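# Move the white-capped square bottle from fridge to workbench

## Task

Remove the square bottle that has a white cap from the refrigerator (its left door is already held open by a latch) and set it upright on the workbench. Nothing else in the refrigerator may be moved from where it is. The bottle must not topple or be left leaning, or the task counts as failed.

## Robot and tools

ROBOT. A LinearBot: a base that can drive in any direction, a column roughly 1.7 m high, and a carriage that slides along the column (lift_m). The carriage holds two identical arms with six joints each and a two-finger gripper. Arm bases sit about 0.57 m + lift_m above the floor, and some carriage parts extend about 0.15 m lower than that. A hand reaches 0.78 m from its shoulder but only about 0.38 m below its arm base. A hand is about 0.16 m long and 0.1 m wide (0.14 m when open); the wrist camera sticks out 0.11 m to one side of joint 6's axis. Fingertips narrow to about 0.005 m thick. Parking pose for either arm: joints 1 to 6 = 0, 0.05, 0.05, 1.45, 0, 0; with both parked the robot occupies about 0.85 m by 0.65 m. Cameras: carriage_camera faces forward, tilted about 20 degrees down; left_wrist_camera and right_wrist_camera look out beyond the fingertips.

FRAMES. Base frame: metres, origin on the floor below the base centre, x forward, y left, z up. left_hand and right_hand are the midpoint between a hand's finger pads, in this frame, with quat_wxyz giving orientation; the hand's z axis runs along the fingers and they open along its y axis; (1, 0, 0, 0) means pointing straight up with joints 1, 5, 6 at 0. base_odometry is in the base frame as it was at the scene's start, counts only wheel rotation (slip looks like travel), heading in rad, positive left, -3.142 to 3.142; heading may drift a degree or two after turns or long strafes.

move. One action per call. Arguments:
- base: an object with exactly one key, each a relative offset from where the base last reported itself: translate_m (metres, forward positive, -2 to 2), strafe_m (metres, left positive, -2 to 2) or rotate_rad (radians, counter-clockwise/left positive, -6.3 to 6.3).
- joints: one object for both arms and the lift, keyed by joint name, each value a single absolute target. lift_m 0 to 1 m. For each arm (left_ and right_ prefixes, same ranges): joint1_rad -2.617 to 3.054 (swing about vertical, 0 ahead, positive left); joint2_rad 0 to 3.141 (shoulder: 0 upper arm level pointing back, 1.57 vertical, 3.14 level pointing forward); joint3_rad 0 to 3.141 (elbow, 0 folded, 3.14 straight); joint4_rad -1.57 to 1.57 (wrist pitch, positive lifts fingertips); joint5_rad -1.57 to 1.57 (wrist yaw, positive swings fingertips to the right, opposite sense to joint 1); joint6_rad -2.094 to 2.094 (roll about the finger axis, positive clockwise viewed from the forearm); gripper_m 0 to 0.093 (pad gap in metres). Omitted joints keep pushing toward their previous targets.
- speeds: per-action caps, defaults are the maxima: translate_m and strafe_m 0.02 to 0.5 m/s, rotate_rad 0.05 to 1.57 rad/s, lift_m 0.08 to 0.25 m/s.
- min_time_s: 0.1 to 8 s, the shortest duration for each arm and gripper motion; it makes arm paths straighter.
- cameras: list from carriage_camera, left_wrist_camera, right_wrist_camera, all; omitted or null gives all, [] gives none.
An action may contain base, joints or both; its motions begin together. Unknown keys make the call invalid; out-of-range values get it refused, and a refusal or stop cancels the remaining move, wait and finished_scene calls of that reply. No action runs past 15 s; base drives stop after 14 s (time_out). Arms move at up to 1.8 rad/s (joints 1-3) and 2.7 rad/s (joints 4-6).

wait: seconds 0 to 10, commands nothing, returns state and images. zoom_image: camera name and region [x0, y0, x1, y1] in pixels of that camera's latest image (672x504, origin top-left), at most 504 by 504. read_manual: section "licences" only, no motion. finished_scene: scene = the current scene's number; irreversible, success must persist without the robot.

RESULTS. The move line reads done, or the worst status. base_status and joint_status per motion: done (base: wheels turned the commanded amount, slip possible), off_target (resting short, may still push), contact_stop or time_out (target dropped, holds in place), not_followed (a self-collision check blocked that arm; gripper still acts), limit_stop_at_motor_heat. on_its_own lists uncommanded activity; its "held at" is a target, not a reading. joint_positions are readings; motor_effort is percent of maximum with the action's peak in brackets, fairly inaccurate; joint torques for joints 1-3 wrap past ±28 N m. A falling lift_m effort while lowering means a hand or load is resting on something. Gripper reading a little below an object's width means a firm grip; 0.000-0.002 means closed on nothing. To release, command a gap well above the reading. The pictures line names images in order; frames can lag the state slightly. Hand readings tend to sit above the true hand, worse at long reach; about 1 kg in a level hand sags it 7-25 cm.

CAUTIONS. The robot keeps executing while you think. Arms have no contact stop and keep pressing, then snap to target when freed. Base stops on contact may be late or absent and ignore the arms; after a bump, back off about 0.2 m the way you came. Never reverse under a table edge into the column. Tipping is irreversible: risky with the carriage high, arms extended or loaded, pulling/pushing, or abrupt stops; only images reveal a lean. Never let the arms strike or squeeze each other. To untangle blocked empty arms, resend one arm its current readings with joint 1 rotated away, then the other in a later action. Extended arms heat up: on a MOTOR HOT line, park the arm; at 100 °C an OVER-TEMPERATURE FAULT drops the arm and its load for 30-60 s. Avoid drops, releasing moving objects, slams and strong pushes.

Each tool is called after "Request:" as a command line: name --argument value for each argument, lists and objects as JSON in quotes; but a table of rows of numbers goes row by row, as --pt "numbers of a row", without its own name.

## Session

Request:
move --cameras '["all"]'

Scene clock: 0.00 s.
Joint torques (N m): no reading
base_odometry: x=+0.000 y=+0.000 heading=+0.000
base_status: not commanded
joint_positions: lift_m=+0.300 left_joint1_rad=-0.009 left_joint2_rad=+0.041 left_joint3_rad=+0.063 left_joint4_rad=+1.426 left_joint5_rad=-0.048 left_joint6_rad=+0.016 left_gripper_m=+0.09396 right_joint1_rad=-0.005 right_joint2_rad=+0.049 right_joint3_rad=+0.049 right_joint4_rad=+1.428 right_joint5_rad=-0.037 right_joint6_rad=+0.004 right_gripper_m=+0.09396
joint_status: not commanded
motor_effort: lift_m=+24 drive_wheels=+0
left_hand: x=+0.2631 y=+0.3097 z=+1.2857 quat_wxyz=(+0.998, -0.023, +0.062, +0.005) (m; base frame)
right_hand: x=+0.2693 y=-0.2956 z=+1.2820 quat_wxyz=(+0.997, -0.018, +0.072, +0.000) (m; base frame)
pictures: carriage_camera, left_wrist_camera, right_wrist_camera

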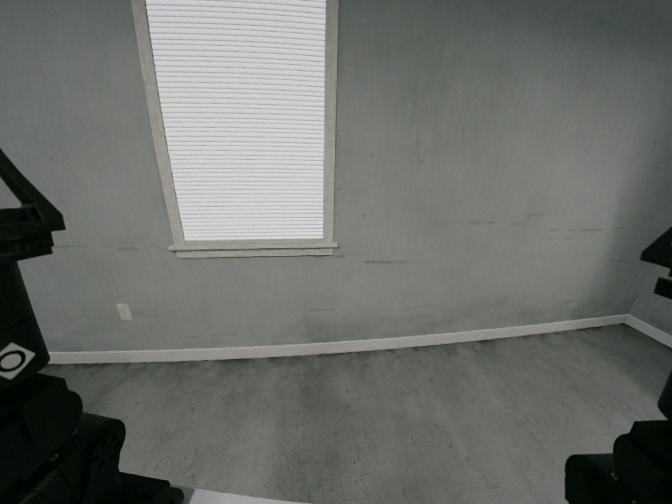

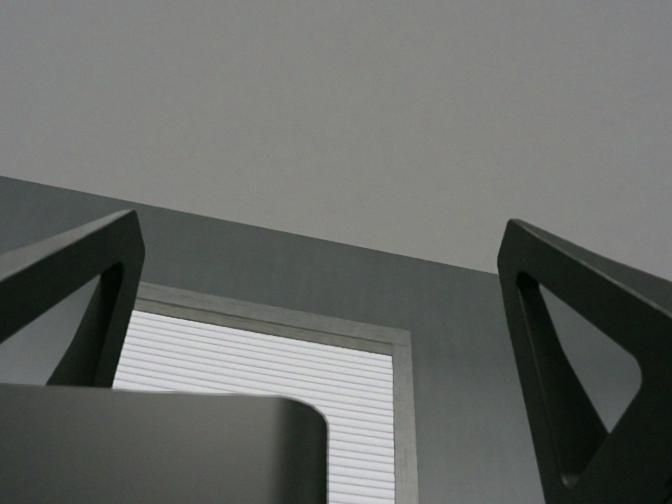

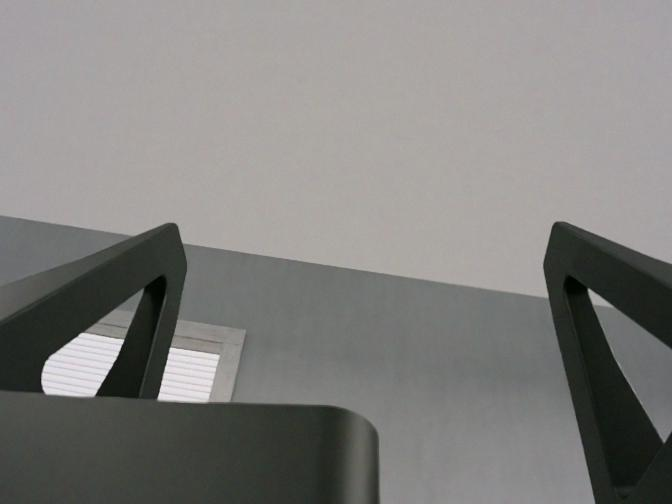

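Request:
move --base '{"rotate_rad": 1.4}' --cameras '["carriage_camera"]'

Request:
move --base '{"rotate_rad": 1.4}' --cameras '["carriage_camera"]'

Request:
move --base '{"rotate_rad": 1.4}' --cameras '["carriage_camera"]'

Scene clock: 11.17 s.
Joint torques (N m): left_arm=[0.29 3.86 4.81 -0.08 0 0.01] | right_arm=[0.08 3.15 6.16 -0.15 0 -0.15]
move: done
base_odometry: x=+0.000 y=+0.000 heading=+1.400
base_status: done
joint_positions: lift_m=+0.300 left_joint1_rad=-0.009 left_joint2_rad=+0.041 left_joint3_rad=+0.063 left_joint4_rad=+1.425 left_joint5_rad=-0.048 left_joint6_rad=+0.016 left_gripper_m=+0.09397 right_joint1_rad=-0.005 right_joint2_rad=+0.049 right_joint3_rad=+0.049 right_joint4_rad=+1.426 right_joint5_rad=-0.037 right_joint6_rad=+0.004 right_gripper_m=+0.09397
joint_status: not commanded
motor_effort: lift_m=+24(24) drive_wheels=+5(12)
left_hand: x=+0.2633 y=+0.3097 z=+1.2857 quat_wxyz=(+0.998, -0.023, +0.062, +0.005) (m; base frame)
right_hand: x=+0.2700 y=-0.2956 z=+1.2819 quat_wxyz=(+0.997, -0.018, +0.073, +0.000) (m; base frame)
pictures: carriage_camera

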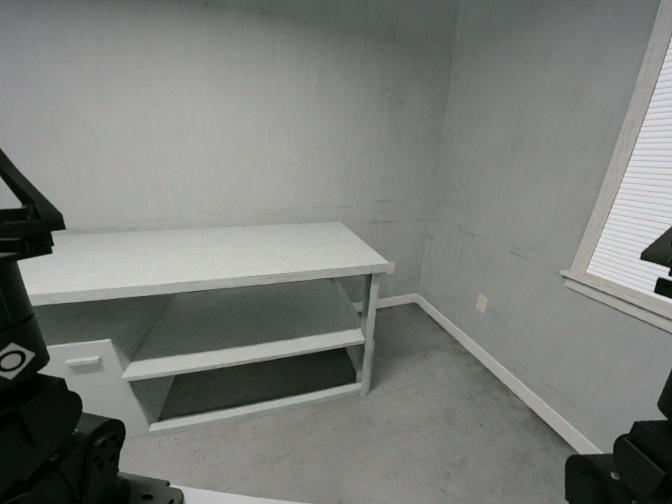

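Scene clock: 14.10 s.
Joint torques (N m): left_arm=[0.35 3.89 4.83 -0.08 0 0.01] | right_arm=[0.05 3.17 6.16 -0.13 0.01 -0.15]
move: done
base_odometry: x=+0.000 y=+0.000 heading=+2.800
base_status: done
joint_positions: lift_m=+0.300 left_joint1_rad=-0.009 left_joint2_rad=+0.041 left_joint3_rad=+0.063 left_joint4_rad=+1.424 left_joint5_rad=-0.048 left_joint6_rad=+0.016 left_gripper_m=+0.09397 right_joint1_rad=-0.005 right_joint2_rad=+0.049 right_joint3_rad=+0.049 right_joint4_rad=+1.424 right_joint5_rad=-0.037 right_joint6_rad=+0.004 right_gripper_m=+0.09397
joint_status: not commanded
motor_effort: lift_m=+24(24) drive_wheels=+4(13)
left_hand: x=+0.2634 y=+0.3097 z=+1.2857 quat_wxyz=(+0.998, -0.023, +0.063, +0.005) (m; base frame)
right_hand: x=+0.2703 y=-0.2956 z=+1.2818 quat_wxyz=(+0.997, -0.018, +0.074, +0.001) (m; base frame)
pictures: carriage_camera

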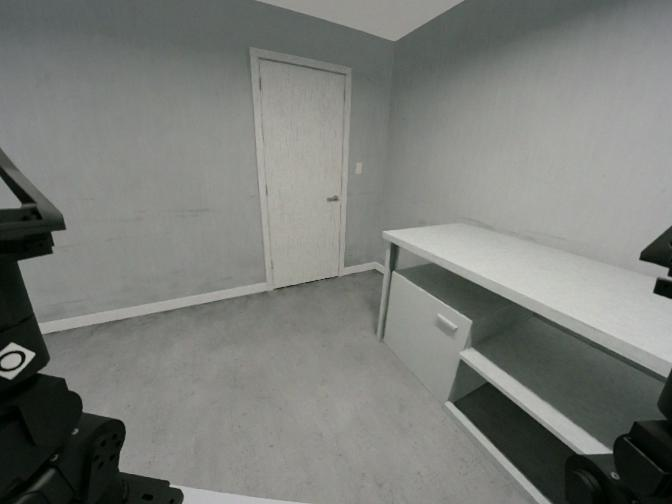

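Scene clock: 17.03 s.
Joint torques (N m): left_arm=[0.35 3.88 4.81 -0.08 0 0.01] | right_arm=[0.05 3.17 6.17 -0.12 0.01 -0.16]
move: done
base_odometry: x=+0.000 y=+0.000 heading=-2.084
base_status: done
joint_positions: lift_m=+0.300 left_joint1_rad=-0.009 left_joint2_rad=+0.041 left_joint3_rad=+0.063 left_joint4_rad=+1.424 left_joint5_rad=-0.048 left_joint6_rad=+0.016 left_gripper_m=+0.09398 right_joint1_rad=-0.005 right_joint2_rad=+0.049 right_joint3_rad=+0.049 right_joint4_rad=+1.424 right_joint5_rad=-0.037 right_joint6_rad=+0.004 right_gripper_m=+0.09398
joint_status: not commanded
motor_effort: lift_m=+24(24) drive_wheels=+5(14)
left_hand: x=+0.2635 y=+0.3097 z=+1.2857 quat_wxyz=(+0.998, -0.023, +0.063, +0.005) (m; base frame)
right_hand: x=+0.2704 y=-0.2956 z=+1.2818 quat_wxyz=(+0.997, -0.018, +0.074, +0.001) (m; base frame)
pictures: carriage_camera

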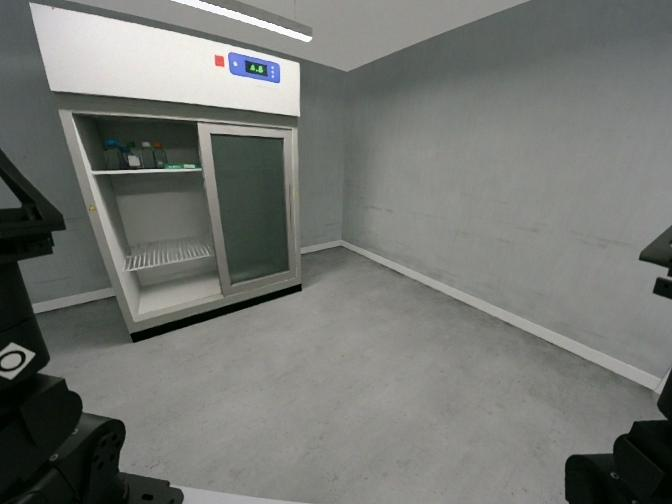

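Request:
zoom_image --camera "carriage_camera" --region '[60, 100, 300, 280]'

Scaled by 2.100 from the camera's 672x504 image, which has a finer 960x720 frame.

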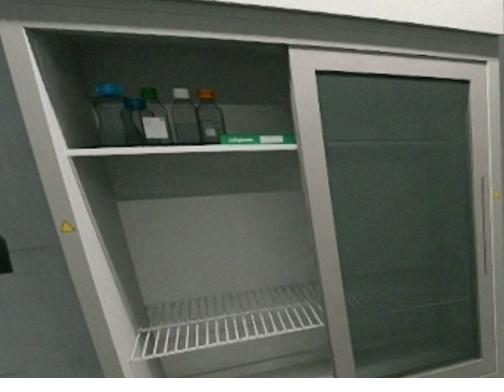

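Request:
move --base '{"rotate_rad": 0.694}' --joints '{"lift_m": 0.4}' --cameras '[]'

Request:
move --base '{"translate_m": 0.9}' --cameras '["carriage_camera"]'

Request:
zoom_image --camera "carriage_camera" --region '[180, 60, 480, 260]'

Scene clock: 117.10 s.
Joint torques (N m): left_arm=[0.35 3.89 4.82 -0.06 0 0.01] | right_arm=[0.05 3.17 6.16 -0.14 0.01 -0.15]
move: done
base_odometry: x=+0.000 y=+0.000 heading=-1.390
base_status: done
joint_positions: lift_m=+0.400 left_joint1_rad=-0.009 left_joint2_rad=+0.041 left_joint3_rad=+0.063 left_joint4_rad=+1.424 left_joint5_rad=-0.048 left_joint6_rad=+0.016 left_gripper_m=+0.09398 right_joint1_rad=-0.005 right_joint2_rad=+0.049 right_joint3_rad=+0.049 right_joint4_rad=+1.425 right_joint5_rad=-0.037 right_joint6_rad=+0.004 right_gripper_m=+0.09398
joint_status: all done
motor_effort: lift_m=+26(32) drive_wheels=+4(13)
left_hand: x=+0.2635 y=+0.3097 z=+1.3855 quat_wxyz=(+0.998, -0.023, +0.063, +0.005) (m; base frame)
right_hand: x=+0.2701 y=-0.2956 z=+1.3817 quat_wxyz=(+0.997, -0.018, +0.073, +0.000) (m; base frame)
pictures: none
No camera images: "cameras" was empty.

Scene clock: 121.17 s.
Joint torques (N m): left_arm=[0.32 3.92 4.82 -0.05 0 0.01] | right_arm=[0.05 3.15 6.16 -0.15 0.01 -0.15]
move: done
base_odometry: x=+0.163 y=-0.885 heading=-1.390
base_status: done
joint_positions: lift_m=+0.400 left_joint1_rad=-0.009 left_joint2_rad=+0.041 left_joint3_rad=+0.063 left_joint4_rad=+1.423 left_joint5_rad=-0.048 left_joint6_rad=+0.016 left_gripper_m=+0.09398 right_joint1_rad=-0.005 right_joint2_rad=+0.049 right_joint3_rad=+0.049 right_joint4_rad=+1.425 right_joint5_rad=-0.037 right_joint6_rad=+0.004 right_gripper_m=+0.09398
joint_status: not commanded
motor_effort: lift_m=+26(26) drive_wheels=-5(19)
left_hand: x=+0.2638 y=+0.3097 z=+1.3854 quat_wxyz=(+0.998, -0.023, +0.063, +0.005) (m; base frame)
right_hand: x=+0.2701 y=-0.2956 z=+1.3817 quat_wxyz=(+0.997, -0.018, +0.073, +0.000) (m; base frame)
pictures: carriage_camera
camera_calibration:
carriage_camera: T_world_to_cam=[[0.0454457, -0.998547, 0.0289474, -0.0422024], [-0.353787, -0.0431872, -0.934329, 1.32213], [0.934221, 0.03222, -0.355235, 0.372102], [0, 0, 0, 1]] pos_world=[0.122044, 0.00296896, 1.36871]

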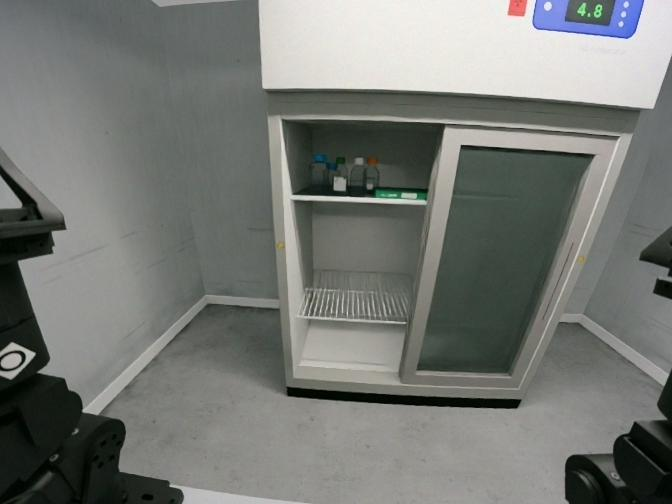

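Scaled by 1.680 from the camera's 672x504 image, which has a finer 960x720 frame.

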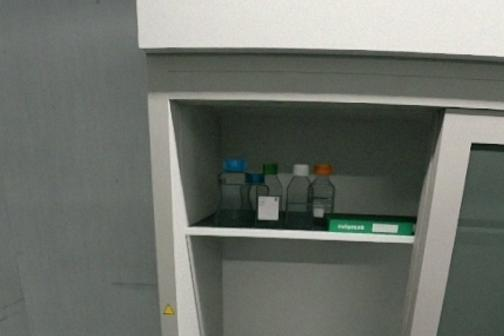

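Request:
move --base '{"strafe_m": -0.352}' --joints '{"lift_m": 0.56, "left_joint1_rad": 0, "left_joint2_rad": 1.9, "left_joint3_rad": 1.3, "left_joint4_rad": 0.6, "left_joint5_rad": 0, "left_joint6_rad": 0, "left_gripper_m": 0.093}' --min_time_s 2 --cameras '["carriage_camera", "left_wrist_camera"]'

Request:
zoom_image --camera "carriage_camera" --region '[150, 120, 350, 270]'

Scene clock: 204.87 s.
Joint torques (N m): left_arm=[0.76 -10.51 8.46 2.22 0.05 -0.1] | right_arm=[0.03 3.17 6.16 -0.15 0.01 -0.15]
move: done
base_odometry: x=-0.183 y=-0.949 heading=-1.389
base_status: done
joint_positions: lift_m=+0.560 left_joint1_rad=-0.005 left_joint2_rad=+1.896 left_joint3_rad=+1.268 left_joint4_rad=+0.606 left_joint5_rad=-0.008 left_joint6_rad=+0.009 left_gripper_m=+0.09315 right_joint1_rad=-0.005 right_joint2_rad=+0.049 right_joint3_rad=+0.049 right_joint4_rad=+1.426 right_joint5_rad=-0.037 right_joint6_rad=+0.004 right_gripper_m=+0.09398
joint_status: all done
motor_effort: lift_m=+25(32) drive_wheels=-2(13)
left_hand: x=+0.8166 y=+0.3000 z=+1.3749 quat_wxyz=(+0.699, +0.002, +0.715, +0.004) (m; base frame)
right_hand: x=+0.2700 y=-0.2955 z=+1.5418 quat_wxyz=(+0.997, -0.018, +0.073, +0.001) (m; base frame)
pictures: carriage_camera, left_wrist_camera
camera_calibration:
carriage_camera: T_world_to_cam=[[0.0454457, -0.998547, 0.0289474, -0.0468356], [-0.353787, -0.0431872, -0.934329, 1.47168], [0.934221, 0.03222, -0.355235, 0.42896], [0, 0, 0, 1]] pos_world=[0.122044, 0.00296896, 1.52877]
left_wrist_camera: T_world_to_cam=[[0.00860833, -0.999709, 0.0225171, 0.260695], [-0.624253, -0.0229637, -0.780885, 1.58973], [0.781175, -0.00733423, -0.624269, 0.345886], [0, 0, 0, 1]] pos_world=[0.719952, 0.299662, 1.45145]

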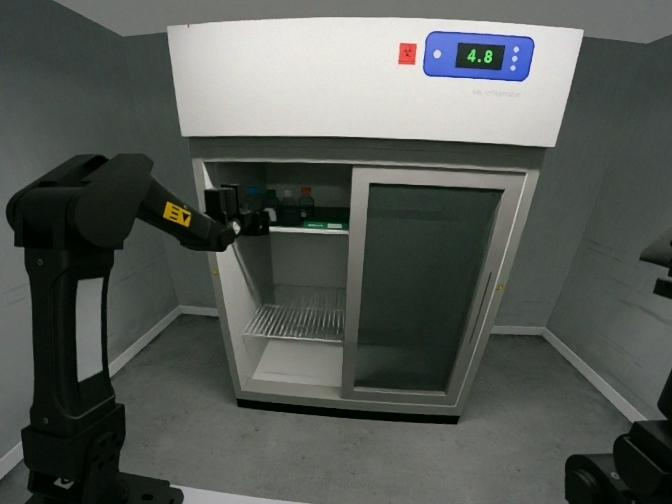

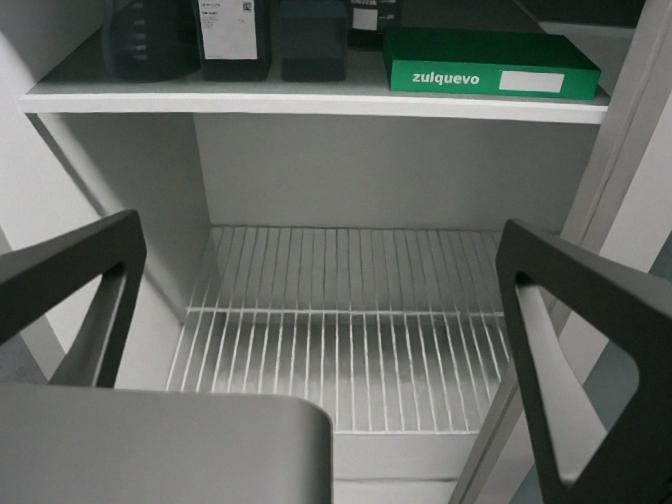

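Scaled by 2.520 from the camera's 672x504 image, which has a finer 960x720 frame.

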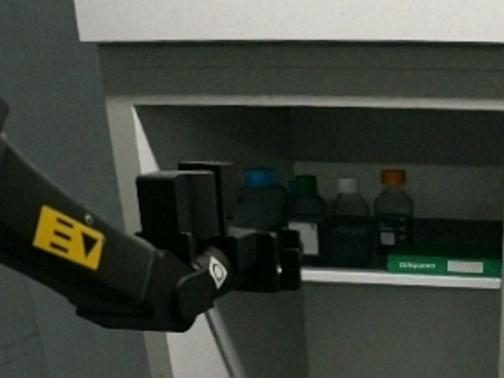

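Request:
move --base '{"translate_m": 0.25}' --joints '{"lift_m": 0.575}' --cameras '["carriage_camera", "left_wrist_camera"]'

Request:
zoom_image --camera "carriage_camera" --region '[120, 100, 320, 250]'

Scene clock: 262.60 s.
Joint torques (N m): left_arm=[0.77 -10.78 7.73 2.29 0.06 -0.09] | right_arm=[0.02 3.14 6.19 -0.16 0.01 -0.15]
move: done
base_odometry: x=-0.139 y=-1.195 heading=-1.390
base_status: done
joint_positions: lift_m=+0.575 left_joint1_rad=-0.005 left_joint2_rad=+1.900 left_joint3_rad=+1.277 left_joint4_rad=+0.599 left_joint5_rad=-0.008 left_joint6_rad=+0.009 left_gripper_m=+0.09315 right_joint1_rad=-0.005 right_joint2_rad=+0.049 right_joint3_rad=+0.049 right_joint4_rad=+1.426 right_joint5_rad=-0.037 right_joint6_rad=+0.004 right_gripper_m=+0.09398
joint_status: all done
motor_effort: lift_m=+26(30) drive_wheels=-9(13)
left_hand: x=+0.8180 y=+0.3000 z=+1.3905 quat_wxyz=(+0.699, +0.002, +0.715, +0.004) (m; base frame)
right_hand: x=+0.2700 y=-0.2955 z=+1.5567 quat_wxyz=(+0.997, -0.018, +0.073, +0.001) (m; base frame)
pictures: carriage_camera, left_wrist_camera
camera_calibration:
carriage_camera: T_world_to_cam=[[0.0454457, -0.998547, 0.0289474, -0.0472684], [-0.353787, -0.0431872, -0.934329, 1.48564], [0.934221, 0.03222, -0.355235, 0.434271], [0, 0, 0, 1]] pos_world=[0.122044, 0.00296896, 1.54372]
left_wrist_camera: T_world_to_cam=[[0.00865172, -0.999701, 0.0228771, 0.259787], [-0.625443, -0.0232605, -0.779923, 1.60243], [0.780222, -0.00756064, -0.625457, 0.357021], [0, 0, 0, 1]] pos_world=[0.721425, 0.299682, 1.46713]

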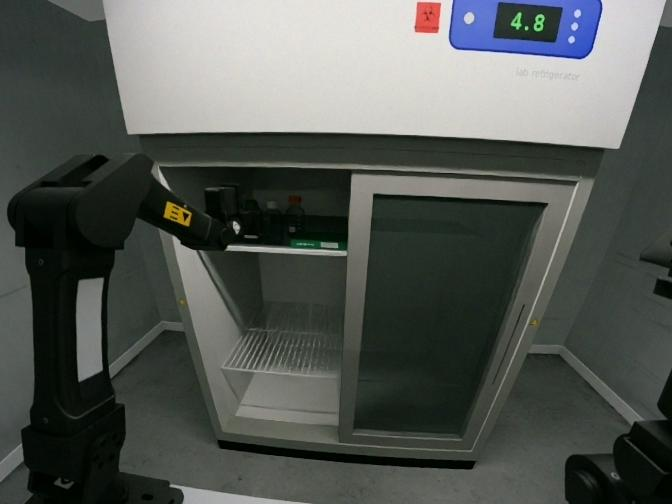

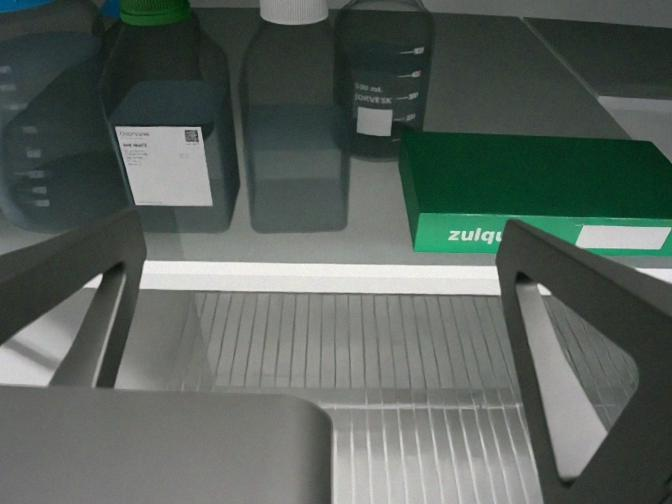

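Scaled by 2.520 from the camera's 672x504 image, which has a finer 960x720 frame.

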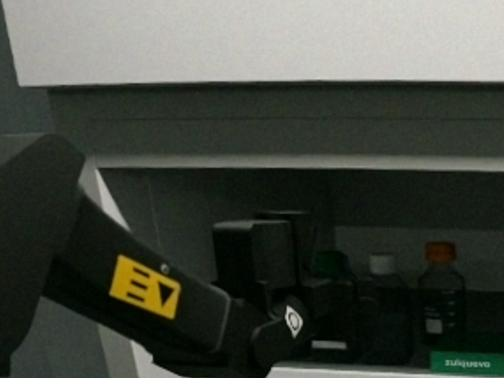

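Request:
move --base '{"strafe_m": 0.026}' --joints '{"left_gripper_m": 0.074}' --cameras '[]'

Request:
move --base '{"translate_m": 0.15}' --speeds '{"translate_m": 0.15}' --cameras '["carriage_camera", "left_wrist_camera"]'

Request:
zoom_image --camera "carriage_camera" --region '[120, 120, 320, 270]'

Scene clock: 320.23 s.
Joint torques (N m): left_arm=[0.29 -10.82 7.8 2.3 0.03 -0.09] | right_arm=[0.05 3.17 6.17 -0.15 0 -0.15]
move: done
base_odometry: x=-0.113 y=-1.190 heading=-1.390
base_status: done
joint_positions: lift_m=+0.575 left_joint1_rad=+0.000 left_joint2_rad=+1.900 left_joint3_rad=+1.277 left_joint4_rad=+0.599 left_joint5_rad=-0.006 left_joint6_rad=+0.008 left_gripper_m=+0.07415 right_joint1_rad=-0.005 right_joint2_rad=+0.049 right_joint3_rad=+0.049 right_joint4_rad=+1.426 right_joint5_rad=-0.037 right_joint6_rad=+0.004 right_gripper_m=+0.09398
joint_status: all done
motor_effort: lift_m=+26(26) drive_wheels=-3(8)
left_hand: x=+0.8180 y=+0.3031 z=+1.3905 quat_wxyz=(+0.699, +0.001, +0.715, +0.005) (m; base frame)
right_hand: x=+0.2700 y=-0.2955 z=+1.5567 quat_wxyz=(+0.997, -0.018, +0.073, +0.001) (m; base frame)
pictures: none
No camera images: "cameras" was empty.

Scene clock: 322.23 s.
Joint torques (N m): left_arm=[0.31 -10.82 7.8 2.31 0.04 -0.08] | right_arm=[0.09 3.15 6.15 -0.16 0 -0.15]
move: done
base_odometry: x=-0.086 y=-1.338 heading=-1.390
base_status: done
joint_positions: lift_m=+0.575 left_joint1_rad=+0.000 left_joint2_rad=+1.900 left_joint3_rad=+1.277 left_joint4_rad=+0.599 left_joint5_rad=-0.006 left_joint6_rad=+0.008 left_gripper_m=+0.07414 right_joint1_rad=-0.005 right_joint2_rad=+0.049 right_joint3_rad=+0.049 right_joint4_rad=+1.426 right_joint5_rad=-0.037 right_joint6_rad=+0.004 right_gripper_m=+0.09398
joint_status: not commanded
motor_effort: lift_m=+26(26) drive_wheels=+3(11)
left_hand: x=+0.8180 y=+0.3031 z=+1.3904 quat_wxyz=(+0.698, +0.001, +0.716, +0.005) (m; base frame)
right_hand: x=+0.2698 y=-0.2955 z=+1.5567 quat_wxyz=(+0.997, -0.018, +0.073, +0.000) (m; base frame)
pictures: carriage_camera, left_wrist_camera
camera_calibration:
carriage_camera: T_world_to_cam=[[0.0454457, -0.998547, 0.0289474, -0.0472684], [-0.353787, -0.0431872, -0.934329, 1.48564], [0.934221, 0.03222, -0.355235, 0.434271], [0, 0, 0, 1]] pos_world=[0.122044, 0.00296896, 1.54372]
left_wrist_camera: T_world_to_cam=[[0.0124837, -0.999651, 0.0232991, 0.259073], [-0.625644, -0.0259852, -0.779675, 1.60307], [0.780008, -0.00484373, -0.62575, 0.356744], [0, 0, 0, 1]] pos_world=[0.721456, 0.302366, 1.46707]

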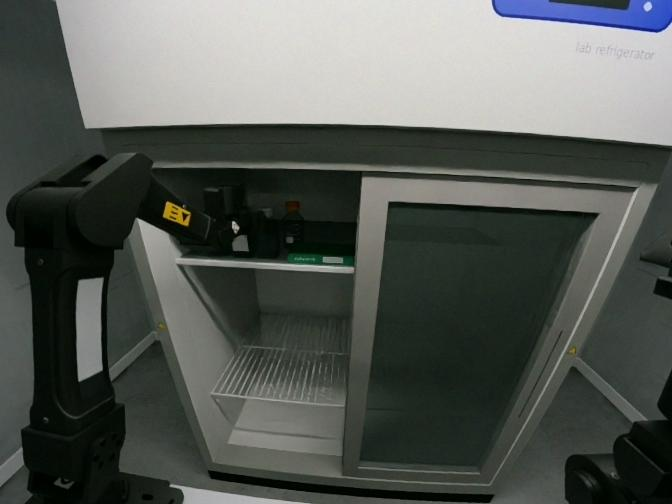

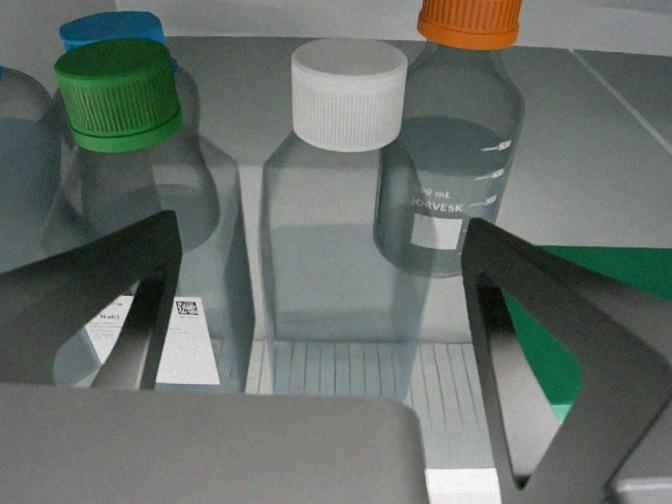

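Scaled by 2.520 from the camera's 672x504 image, which has a finer 960x720 frame.

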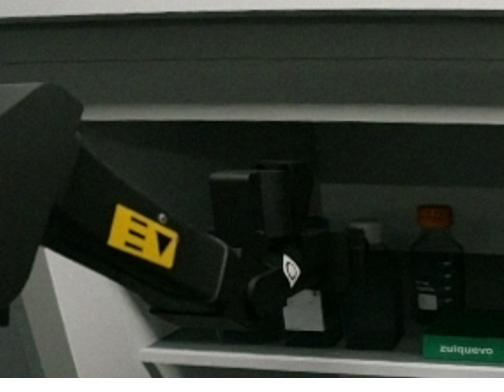

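Request:
move --base '{"strafe_m": -0.007}' --cameras '[]'

Request:
move --base '{"translate_m": 0.09}' --speeds '{"translate_m": 0.1}' --cameras '["carriage_camera", "left_wrist_camera"]'

Request:
zoom_image --camera "carriage_camera" --region '[150, 140, 350, 290]'

Scene clock: 351.07 s.
Joint torques (N m): left_arm=[0.47 -10.84 7.8 2.3 0.02 -0.09] | right_arm=[0.06 3.17 6.16 -0.16 0.01 -0.15]
move: done
base_odometry: x=-0.093 y=-1.339 heading=-1.389
base_status: done
joint_positions: lift_m=+0.575 left_joint1_rad=-0.002 left_joint2_rad=+1.900 left_joint3_rad=+1.277 left_joint4_rad=+0.599 left_joint5_rad=-0.006 left_joint6_rad=+0.008 left_gripper_m=+0.07414 right_joint1_rad=-0.005 right_joint2_rad=+0.049 right_joint3_rad=+0.049 right_joint4_rad=+1.426 right_joint5_rad=-0.037 right_joint6_rad=+0.004 right_gripper_m=+0.09398
joint_status: not commanded
motor_effort: lift_m=+26(26) drive_wheels=+1(7)
left_hand: x=+0.8180 y=+0.3016 z=+1.3904 quat_wxyz=(+0.698, +0.002, +0.716, +0.004) (m; base frame)
right_hand: x=+0.2698 y=-0.2955 z=+1.5567 quat_wxyz=(+0.997, -0.018, +0.073, +0.000) (m; base frame)
pictures: none
No camera images: "cameras" was empty.

Scene clock: 352.73 s.
Joint torques (N m): left_arm=[0.51 -10.88 7.79 2.29 0.03 -0.1] | right_arm=[0.06 3.18 6.16 -0.15 0 -0.15]
move: done
base_odometry: x=-0.077 y=-1.428 heading=-1.390
base_status: done
joint_positions: lift_m=+0.575 left_joint1_rad=-0.002 left_joint2_rad=+1.900 left_joint3_rad=+1.277 left_joint4_rad=+0.599 left_joint5_rad=-0.006 left_joint6_rad=+0.008 left_gripper_m=+0.07414 right_joint1_rad=-0.005 right_joint2_rad=+0.049 right_joint3_rad=+0.049 right_joint4_rad=+1.426 right_joint5_rad=-0.037 right_joint6_rad=+0.004 right_gripper_m=+0.09398
joint_status: not commanded
motor_effort: lift_m=+26(26) drive_wheels=-4(11)
left_hand: x=+0.8180 y=+0.3016 z=+1.3904 quat_wxyz=(+0.698, +0.002, +0.716, +0.004) (m; base frame)
right_hand: x=+0.2698 y=-0.2955 z=+1.5567 quat_wxyz=(+0.997, -0.018, +0.073, +0.000) (m; base frame)
pictures: carriage_camera, left_wrist_camera
camera_calibration:
carriage_camera: T_world_to_cam=[[0.0454457, -0.998547, 0.0289474, -0.0472684], [-0.353787, -0.0431872, -0.934329, 1.48564], [0.934221, 0.03222, -0.355235, 0.434271], [0, 0, 0, 1]] pos_world=[0.122044, 0.00296896, 1.54372]
left_wrist_camera: T_world_to_cam=[[0.00943313, -0.999684, 0.0233176, 0.260082], [-0.625721, -0.0240902, -0.779675, 1.60253], [0.77999, -0.0072355, -0.62575, 0.357472], [0, 0, 0, 1]] pos_world=[0.721457, 0.301192, 1.46707]

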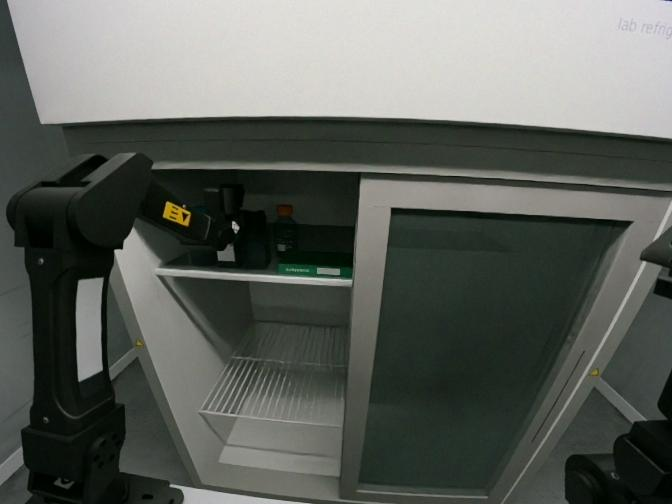

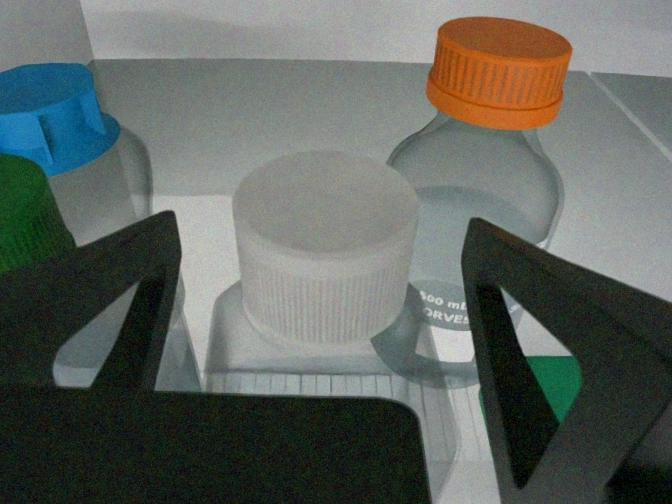

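Scaled by 2.520 from the camera's 672x504 image, which has a finer 960x720 frame.

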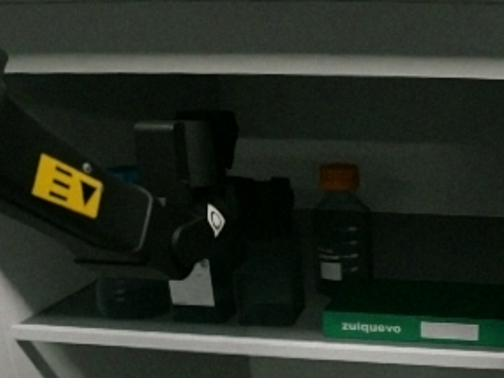

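Request:
move --joints '{"left_gripper_m": 0.035}' --min_time_s 2 --cameras '["left_wrist_camera"]'

Scene clock: 362.47 s.
Joint torques (N m): left_arm=[0.47 -10.85 7.79 2.31 0.01 -0.09] | right_arm=[0.08 3.17 6.15 -0.16 0.01 -0.15]
move: off_target
base_odometry: x=-0.077 y=-1.428 heading=-1.390
base_status: not commanded
joint_positions: lift_m=+0.575 left_joint1_rad=-0.002 left_joint2_rad=+1.900 left_joint3_rad=+1.277 left_joint4_rad=+0.599 left_joint5_rad=-0.004 left_joint6_rad=+0.008 left_gripper_m=+0.04125 right_joint1_rad=-0.005 right_joint2_rad=+0.049 right_joint3_rad=+0.049 right_joint4_rad=+1.426 right_joint5_rad=-0.037 right_joint6_rad=+0.004 right_gripper_m=+0.09398
joint_status: left_gripper_m off_target (ended at +0.04126, target +0.03500)
motor_effort: lift_m=+26(26) drive_wheels=-2(7)
left_hand: x=+0.8180 y=+0.3014 z=+1.3904 quat_wxyz=(+0.699, +0.002, +0.716, +0.004) (m; base frame)
right_hand: x=+0.2698 y=-0.2955 z=+1.5567 quat_wxyz=(+0.997, -0.018, +0.073, +0.000) (m; base frame)
pictures: left_wrist_camera
camera_calibration:
left_wrist_camera: T_world_to_cam=[[0.00830778, -0.999675, 0.0241077, 0.259705], [-0.625746, -0.0240021, -0.779657, 1.60249], [0.779983, -0.00860808, -0.625742, 0.357879], [0, 0, 0, 1]] pos_world=[0.721457, 0.301164, 1.46707]

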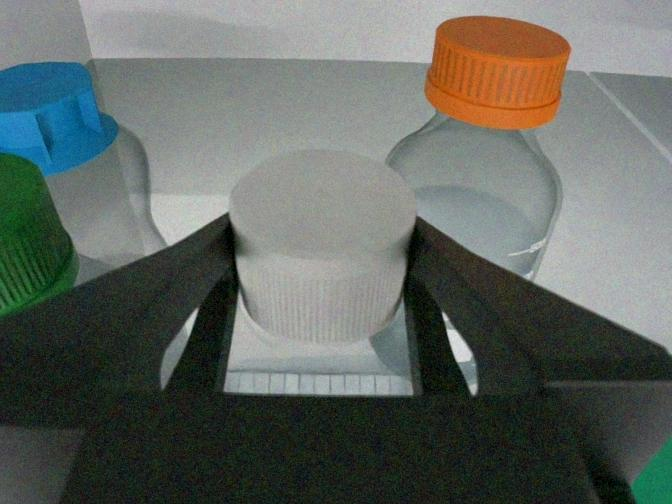

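Request:
move --joints '{"lift_m": 0.605}' --speeds '{"lift_m": 0.08}' --cameras '["left_wrist_camera", "carriage_camera"]'

Request:
zoom_image --camera "carriage_camera" --region '[150, 140, 350, 290]'

Scene clock: 384.80 s.
Joint torques (N m): left_arm=[0.46 -12.23 7.71 3.09 0.01 -0.08] | right_arm=[0.06 3.17 6.2 -0.16 0.01 -0.16]
move: done
base_odometry: x=-0.077 y=-1.428 heading=-1.390
base_status: not commanded
joint_positions: lift_m=+0.605 left_joint1_rad=-0.002 left_joint2_rad=+1.915 left_joint3_rad=+1.277 left_joint4_rad=+0.531 left_joint5_rad=-0.004 left_joint6_rad=+0.007 left_gripper_m=+0.04124 right_joint1_rad=-0.005 right_joint2_rad=+0.049 right_joint3_rad=+0.049 right_joint4_rad=+1.426 right_joint5_rad=-0.037 right_joint6_rad=+0.004 right_gripper_m=+0.09398
joint_status: all done
motor_effort: lift_m=+26(31) drive_wheels=-1(4)
left_hand: x=+0.8190 y=+0.3014 z=+1.3952 quat_wxyz=(+0.668, +0.002, +0.744, +0.003) (m; base frame)
right_hand: x=+0.2698 y=-0.2955 z=+1.5867 quat_wxyz=(+0.997, -0.018, +0.073, +0.000) (m; base frame)
pictures: carriage_camera, left_wrist_camera
camera_calibration:
carriage_camera: T_world_to_cam=[[0.0454457, -0.998547, 0.0289474, -0.0481347], [-0.353787, -0.0431872, -0.934329, 1.51361], [0.934221, 0.03222, -0.355235, 0.444903], [0, 0, 0, 1]] pos_world=[0.122044, 0.00296896, 1.57365]
left_wrist_camera: T_world_to_cam=[[0.0103386, -0.99966, 0.0239479, 0.258133], [-0.68779, -0.0244932, -0.725496, 1.58229], [0.725836, -0.00897051, -0.687809, 0.491159], [0, 0, 0, 1]] pos_world=[0.729113, 0.301207, 1.47959]

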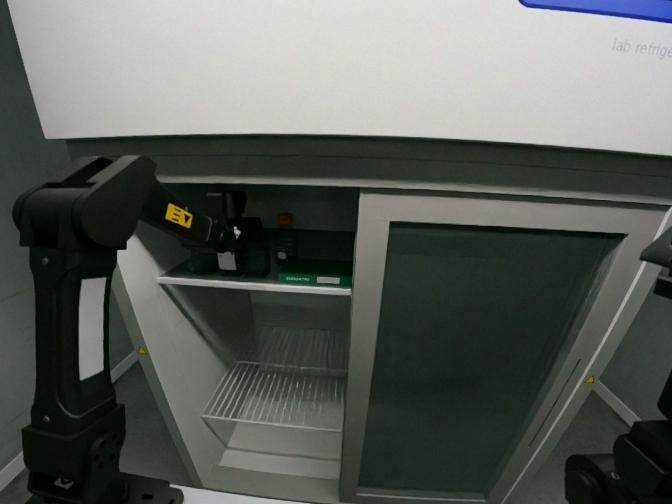

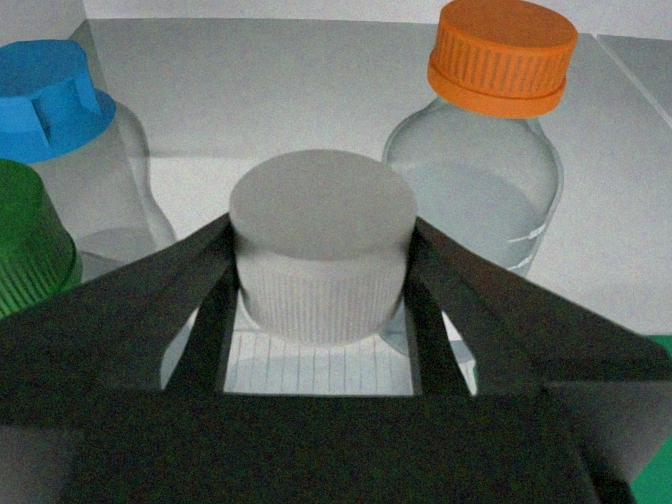

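Scaled by 2.520 from the camera's 672x504 image, which has a finer 960x720 frame.

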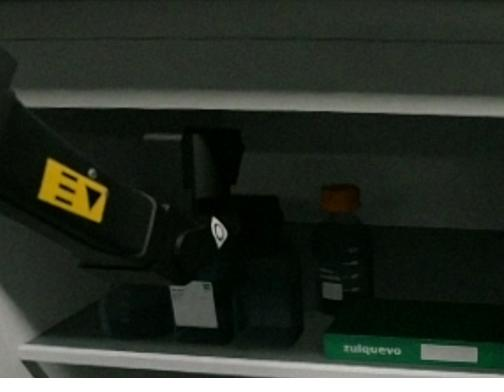

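Request:
move --joints '{"left_joint4_rad": 0.7, "lift_m": 0.612}' --speeds '{"lift_m": 0.08}' --min_time_s 1.5 --cameras '["left_wrist_camera", "carriage_camera"]'

Request:
zoom_image --camera "carriage_camera" --region '[190, 170, 340, 290]'

Scene clock: 404.27 s.
Joint torques (N m): left_arm=[0.49 -12.71 7.75 3.62 0 -0.08] | right_arm=[0.06 3.17 6.12 -0.15 0 -0.15]
move: off_target
base_odometry: x=-0.077 y=-1.428 heading=-1.390
base_status: not commanded
joint_positions: lift_m=+0.612 left_joint1_rad=-0.002 left_joint2_rad=+1.920 left_joint3_rad=+1.277 left_joint4_rad=+0.585 left_joint5_rad=-0.004 left_joint6_rad=+0.007 left_gripper_m=+0.04124 right_joint1_rad=-0.005 right_joint2_rad=+0.049 right_joint3_rad=+0.049 right_joint4_rad=+1.426 right_joint5_rad=-0.037 right_joint6_rad=+0.004 right_gripper_m=+0.09398
joint_status: left_joint4_rad off_target (ended at +0.585, target +0.700); the others done
motor_effort: lift_m=+27(31) drive_wheels=+1(6)
left_hand: x=+0.8207 y=+0.3014 z=+1.4125 quat_wxyz=(+0.686, +0.002, +0.727, +0.003) (m; base frame)
right_hand: x=+0.2698 y=-0.2955 z=+1.5936 quat_wxyz=(+0.997, -0.018, +0.073, +0.000) (m; base frame)
pictures: carriage_camera, left_wrist_camera
camera_calibration:
carriage_camera: T_world_to_cam=[[0.0454457, -0.998547, 0.0289474, -0.0483361], [-0.353787, -0.0431872, -0.934329, 1.52011], [0.934221, 0.03222, -0.355235, 0.447373], [0, 0, 0, 1]] pos_world=[0.122044, 0.00296896, 1.5806]
left_wrist_camera: T_world_to_cam=[[0.00915516, -0.999658, 0.0245145, 0.257868], [-0.651559, -0.0245604, -0.7582, 1.61252], [0.758543, -0.00903119, -0.651561, 0.423792], [0, 0, 0, 1]] pos_world=[0.726829, 0.301211, 1.49242]

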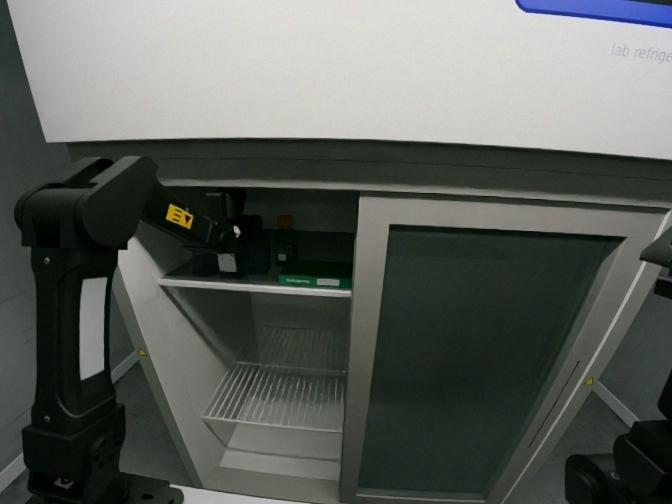

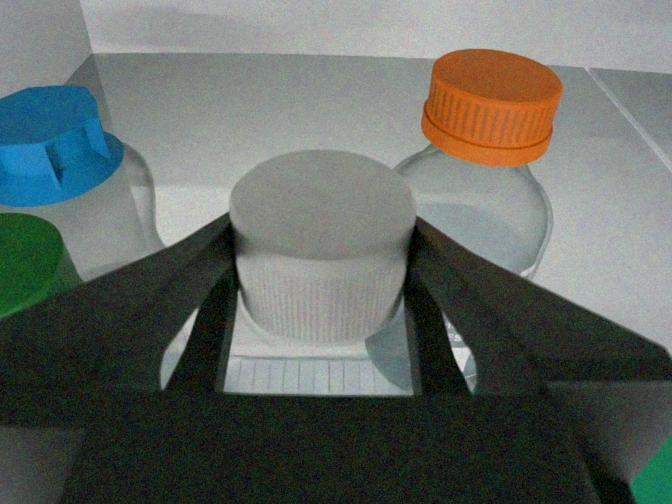

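Scaled by 3.360 from the camera's 672x504 image, which has a finer 960x720 frame.

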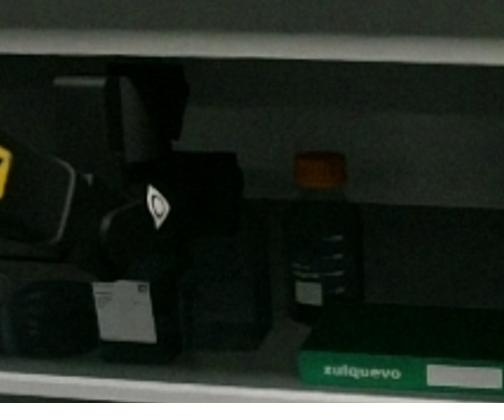

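Request:
move --base '{"translate_m": -0.25}' --speeds '{"translate_m": 0.1}' --cameras '["left_wrist_camera", "carriage_camera"]'

Request:
zoom_image --camera "carriage_camera" --region '[120, 120, 370, 320]'

Scene clock: 419.27 s.
Joint torques (N m): left_arm=[0.49 -13.01 7.83 3.54 0.01 -0.08] | right_arm=[0.06 3.22 6.2 -0.17 0.01 -0.15]
move: done
base_odometry: x=-0.122 y=-1.182 heading=-1.390
base_status: done
joint_positions: lift_m=+0.612 left_joint1_rad=-0.002 left_joint2_rad=+1.923 left_joint3_rad=+1.277 left_joint4_rad=+0.591 left_joint5_rad=-0.004 left_joint6_rad=+0.007 left_gripper_m=+0.04124 right_joint1_rad=-0.005 right_joint2_rad=+0.049 right_joint3_rad=+0.049 right_joint4_rad=+1.427 right_joint5_rad=-0.037 right_joint6_rad=+0.004 right_gripper_m=+0.09398
joint_status: not commanded
motor_effort: lift_m=+27(27) drive_wheels=+3(12)
left_hand: x=+0.8212 y=+0.3014 z=+1.4123 quat_wxyz=(+0.687, +0.002, +0.726, +0.003) (m; base frame)
right_hand: x=+0.2697 y=-0.2955 z=+1.5936 quat_wxyz=(+0.997, -0.018, +0.072, +0.000) (m; base frame)
pictures: carriage_camera, left_wrist_camera
camera_calibration:
carriage_camera: T_world_to_cam=[[0.0454457, -0.998547, 0.0289474, -0.0483361], [-0.353787, -0.0431872, -0.934329, 1.52011], [0.934221, 0.03222, -0.355235, 0.447373], [0, 0, 0, 1]] pos_world=[0.122044, 0.00296896, 1.5806]
left_wrist_camera: T_world_to_cam=[[0.00908966, -0.999657, 0.0245438, 0.25788], [-0.649532, -0.0245642, -0.759937, 1.61344], [0.76028, -0.00903441, -0.649533, 0.419039], [0, 0, 0, 1]] pos_world=[0.727051, 0.301211, 1.49196]

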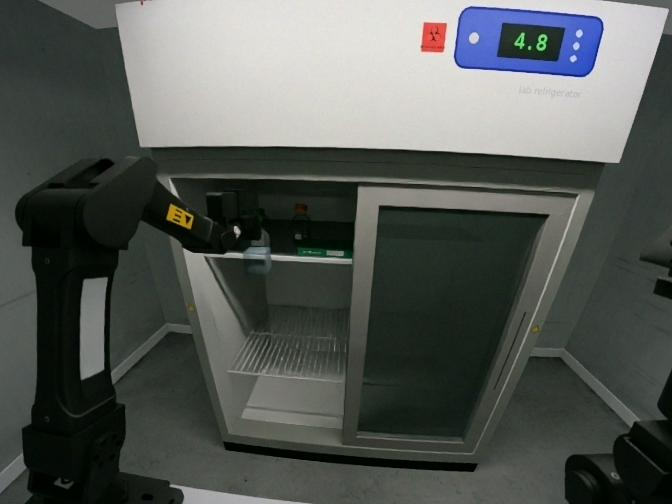

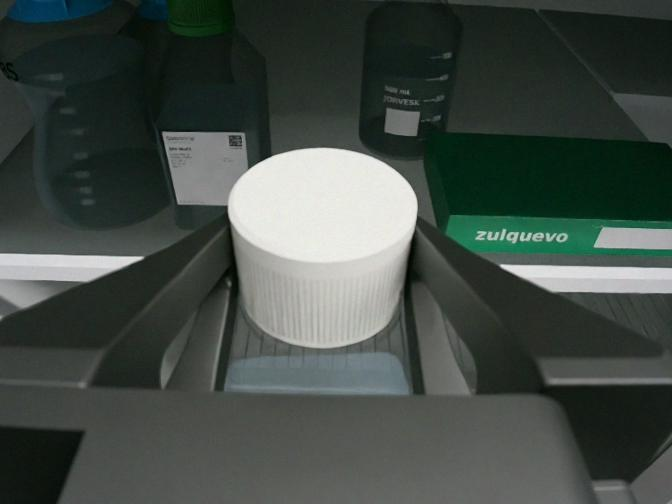

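Scaled by 2.016 from the camera's 672x504 image, which has a finer 960x720 frame.

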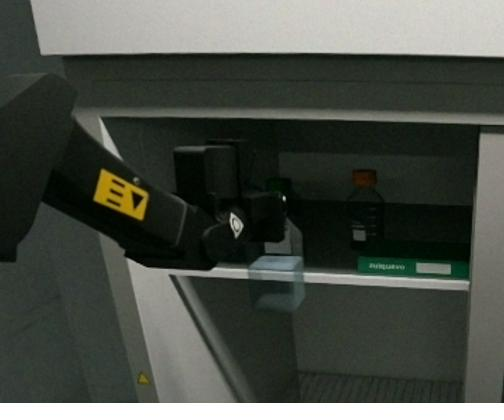

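Request:
move --base '{"translate_m": -0.55}' --joints '{"lift_m": 0.35}' --speeds '{"translate_m": 0.3, "lift_m": 0.15}' --cameras '[]'

Request:
move --base '{"rotate_rad": 3.14}' --speeds '{"rotate_rad": 0.8}' --cameras '[]'

Request:
move --base '{"translate_m": 0.6}' --speeds '{"translate_m": 0.3}' --cameras '["carriage_camera", "left_wrist_camera"]'

Scene clock: 451.80 s.
Joint torques (N m): left_arm=[0.49 -13.83 7.83 3.57 0.01 -0.07] | right_arm=[0.05 3.15 6.12 -0.17 0.01 -0.15]
move: done
base_odometry: x=-0.221 y=-0.641 heading=-1.390
base_status: done
joint_positions: lift_m=+0.350 left_joint1_rad=-0.002 left_joint2_rad=+1.932 left_joint3_rad=+1.277 left_joint4_rad=+0.590 left_joint5_rad=-0.004 left_joint6_rad=+0.007 left_gripper_m=+0.04124 right_joint1_rad=-0.005 right_joint2_rad=+0.049 right_joint3_rad=+0.049 right_joint4_rad=+1.427 right_joint5_rad=-0.037 right_joint6_rad=+0.004 right_gripper_m=+0.09398
joint_status: all done
motor_effort: lift_m=+22(24) drive_wheels=+1(13)
left_hand: x=+0.8224 y=+0.3014 z=+1.1452 quat_wxyz=(+0.684, +0.002, +0.730, +0.003) (m; base frame)
right_hand: x=+0.2696 y=-0.2955 z=+1.3322 quat_wxyz=(+0.997, -0.018, +0.072, +0.000) (m; base frame)
pictures: none
No camera images: "cameras" was empty.

Scene clock: 457.03 s.
Joint torques (N m): left_arm=[-0.31 -13.85 7.73 3.56 -0.01 -0.06] | right_arm=[0.08 3.17 6.16 -0.16 0.01 -0.15]
move: done
base_odometry: x=-0.221 y=-0.641 heading=+1.750
base_status: done
joint_positions: lift_m=+0.350 left_joint1_rad=+0.007 left_joint2_rad=+1.932 left_joint3_rad=+1.277 left_joint4_rad=+0.591 left_joint5_rad=-0.002 left_joint6_rad=+0.005 left_gripper_m=+0.04124 right_joint1_rad=-0.005 right_joint2_rad=+0.049 right_joint3_rad=+0.049 right_joint4_rad=+1.427 right_joint5_rad=-0.037 right_joint6_rad=+0.004 right_gripper_m=+0.09400
joint_status: not commanded
motor_effort: lift_m=+22(22) drive_wheels=+4(14)
left_hand: x=+0.8224 y=+0.3060 z=+1.1454 quat_wxyz=(+0.684, -0.001, +0.730, +0.005) (m; base frame)
right_hand: x=+0.2696 y=-0.2955 z=+1.3322 quat_wxyz=(+0.997, -0.018, +0.072, +0.000) (m; base frame)
pictures: none
No camera images: "cameras" was empty.

Scene clock: 460.60 s.
Joint torques (N m): left_arm=[-0.29 -13.68 7.72 3.54 -0.01 -0.05] | right_arm=[0.06 3.19 6.16 -0.16 0.01 -0.16]
move: done
base_odometry: x=-0.328 y=-0.051 heading=+1.750
base_status: done
joint_positions: lift_m=+0.350 left_joint1_rad=+0.007 left_joint2_rad=+1.932 left_joint3_rad=+1.277 left_joint4_rad=+0.592 left_joint5_rad=-0.002 left_joint6_rad=+0.005 left_gripper_m=+0.04124 right_joint1_rad=-0.005 right_joint2_rad=+0.049 right_joint3_rad=+0.049 right_joint4_rad=+1.427 right_joint5_rad=-0.037 right_joint6_rad=+0.004 right_gripper_m=+0.09400
joint_status: not commanded
motor_effort: lift_m=+22(22) drive_wheels=-5(18)
left_hand: x=+0.8225 y=+0.3060 z=+1.1458 quat_wxyz=(+0.684, -0.001, +0.729, +0.005) (m; base frame)
right_hand: x=+0.2696 y=-0.2955 z=+1.3322 quat_wxyz=(+0.997, -0.018, +0.072, +0.000) (m; base frame)
pictures: carriage_camera, left_wrist_camera
camera_calibration:
carriage_camera: T_world_to_cam=[[0.0454457, -0.998547, 0.0289474, -0.0407667], [-0.353787, -0.0431872, -0.934329, 1.27579], [0.934221, 0.03222, -0.355235, 0.354484], [0, 0, 0, 1]] pos_world=[0.122044, 0.00296896, 1.31911]
left_wrist_camera: T_world_to_cam=[[0.0158681, -0.999533, 0.0260979, 0.261634], [-0.655412, -0.0301095, -0.754671, 1.41232], [0.755105, -0.00512965, -0.655584, 0.254985], [0, 0, 0, 1]] pos_world=[0.728963, 0.305344, 1.22618]

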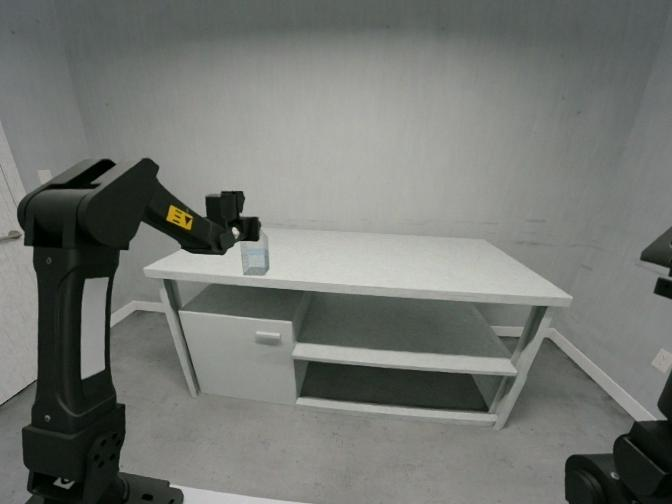

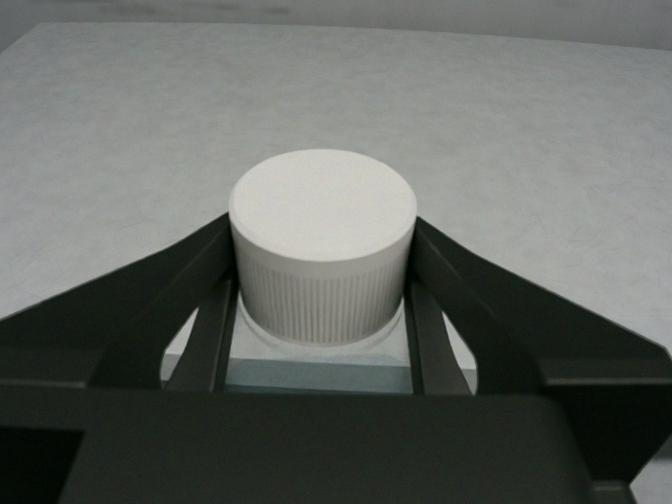

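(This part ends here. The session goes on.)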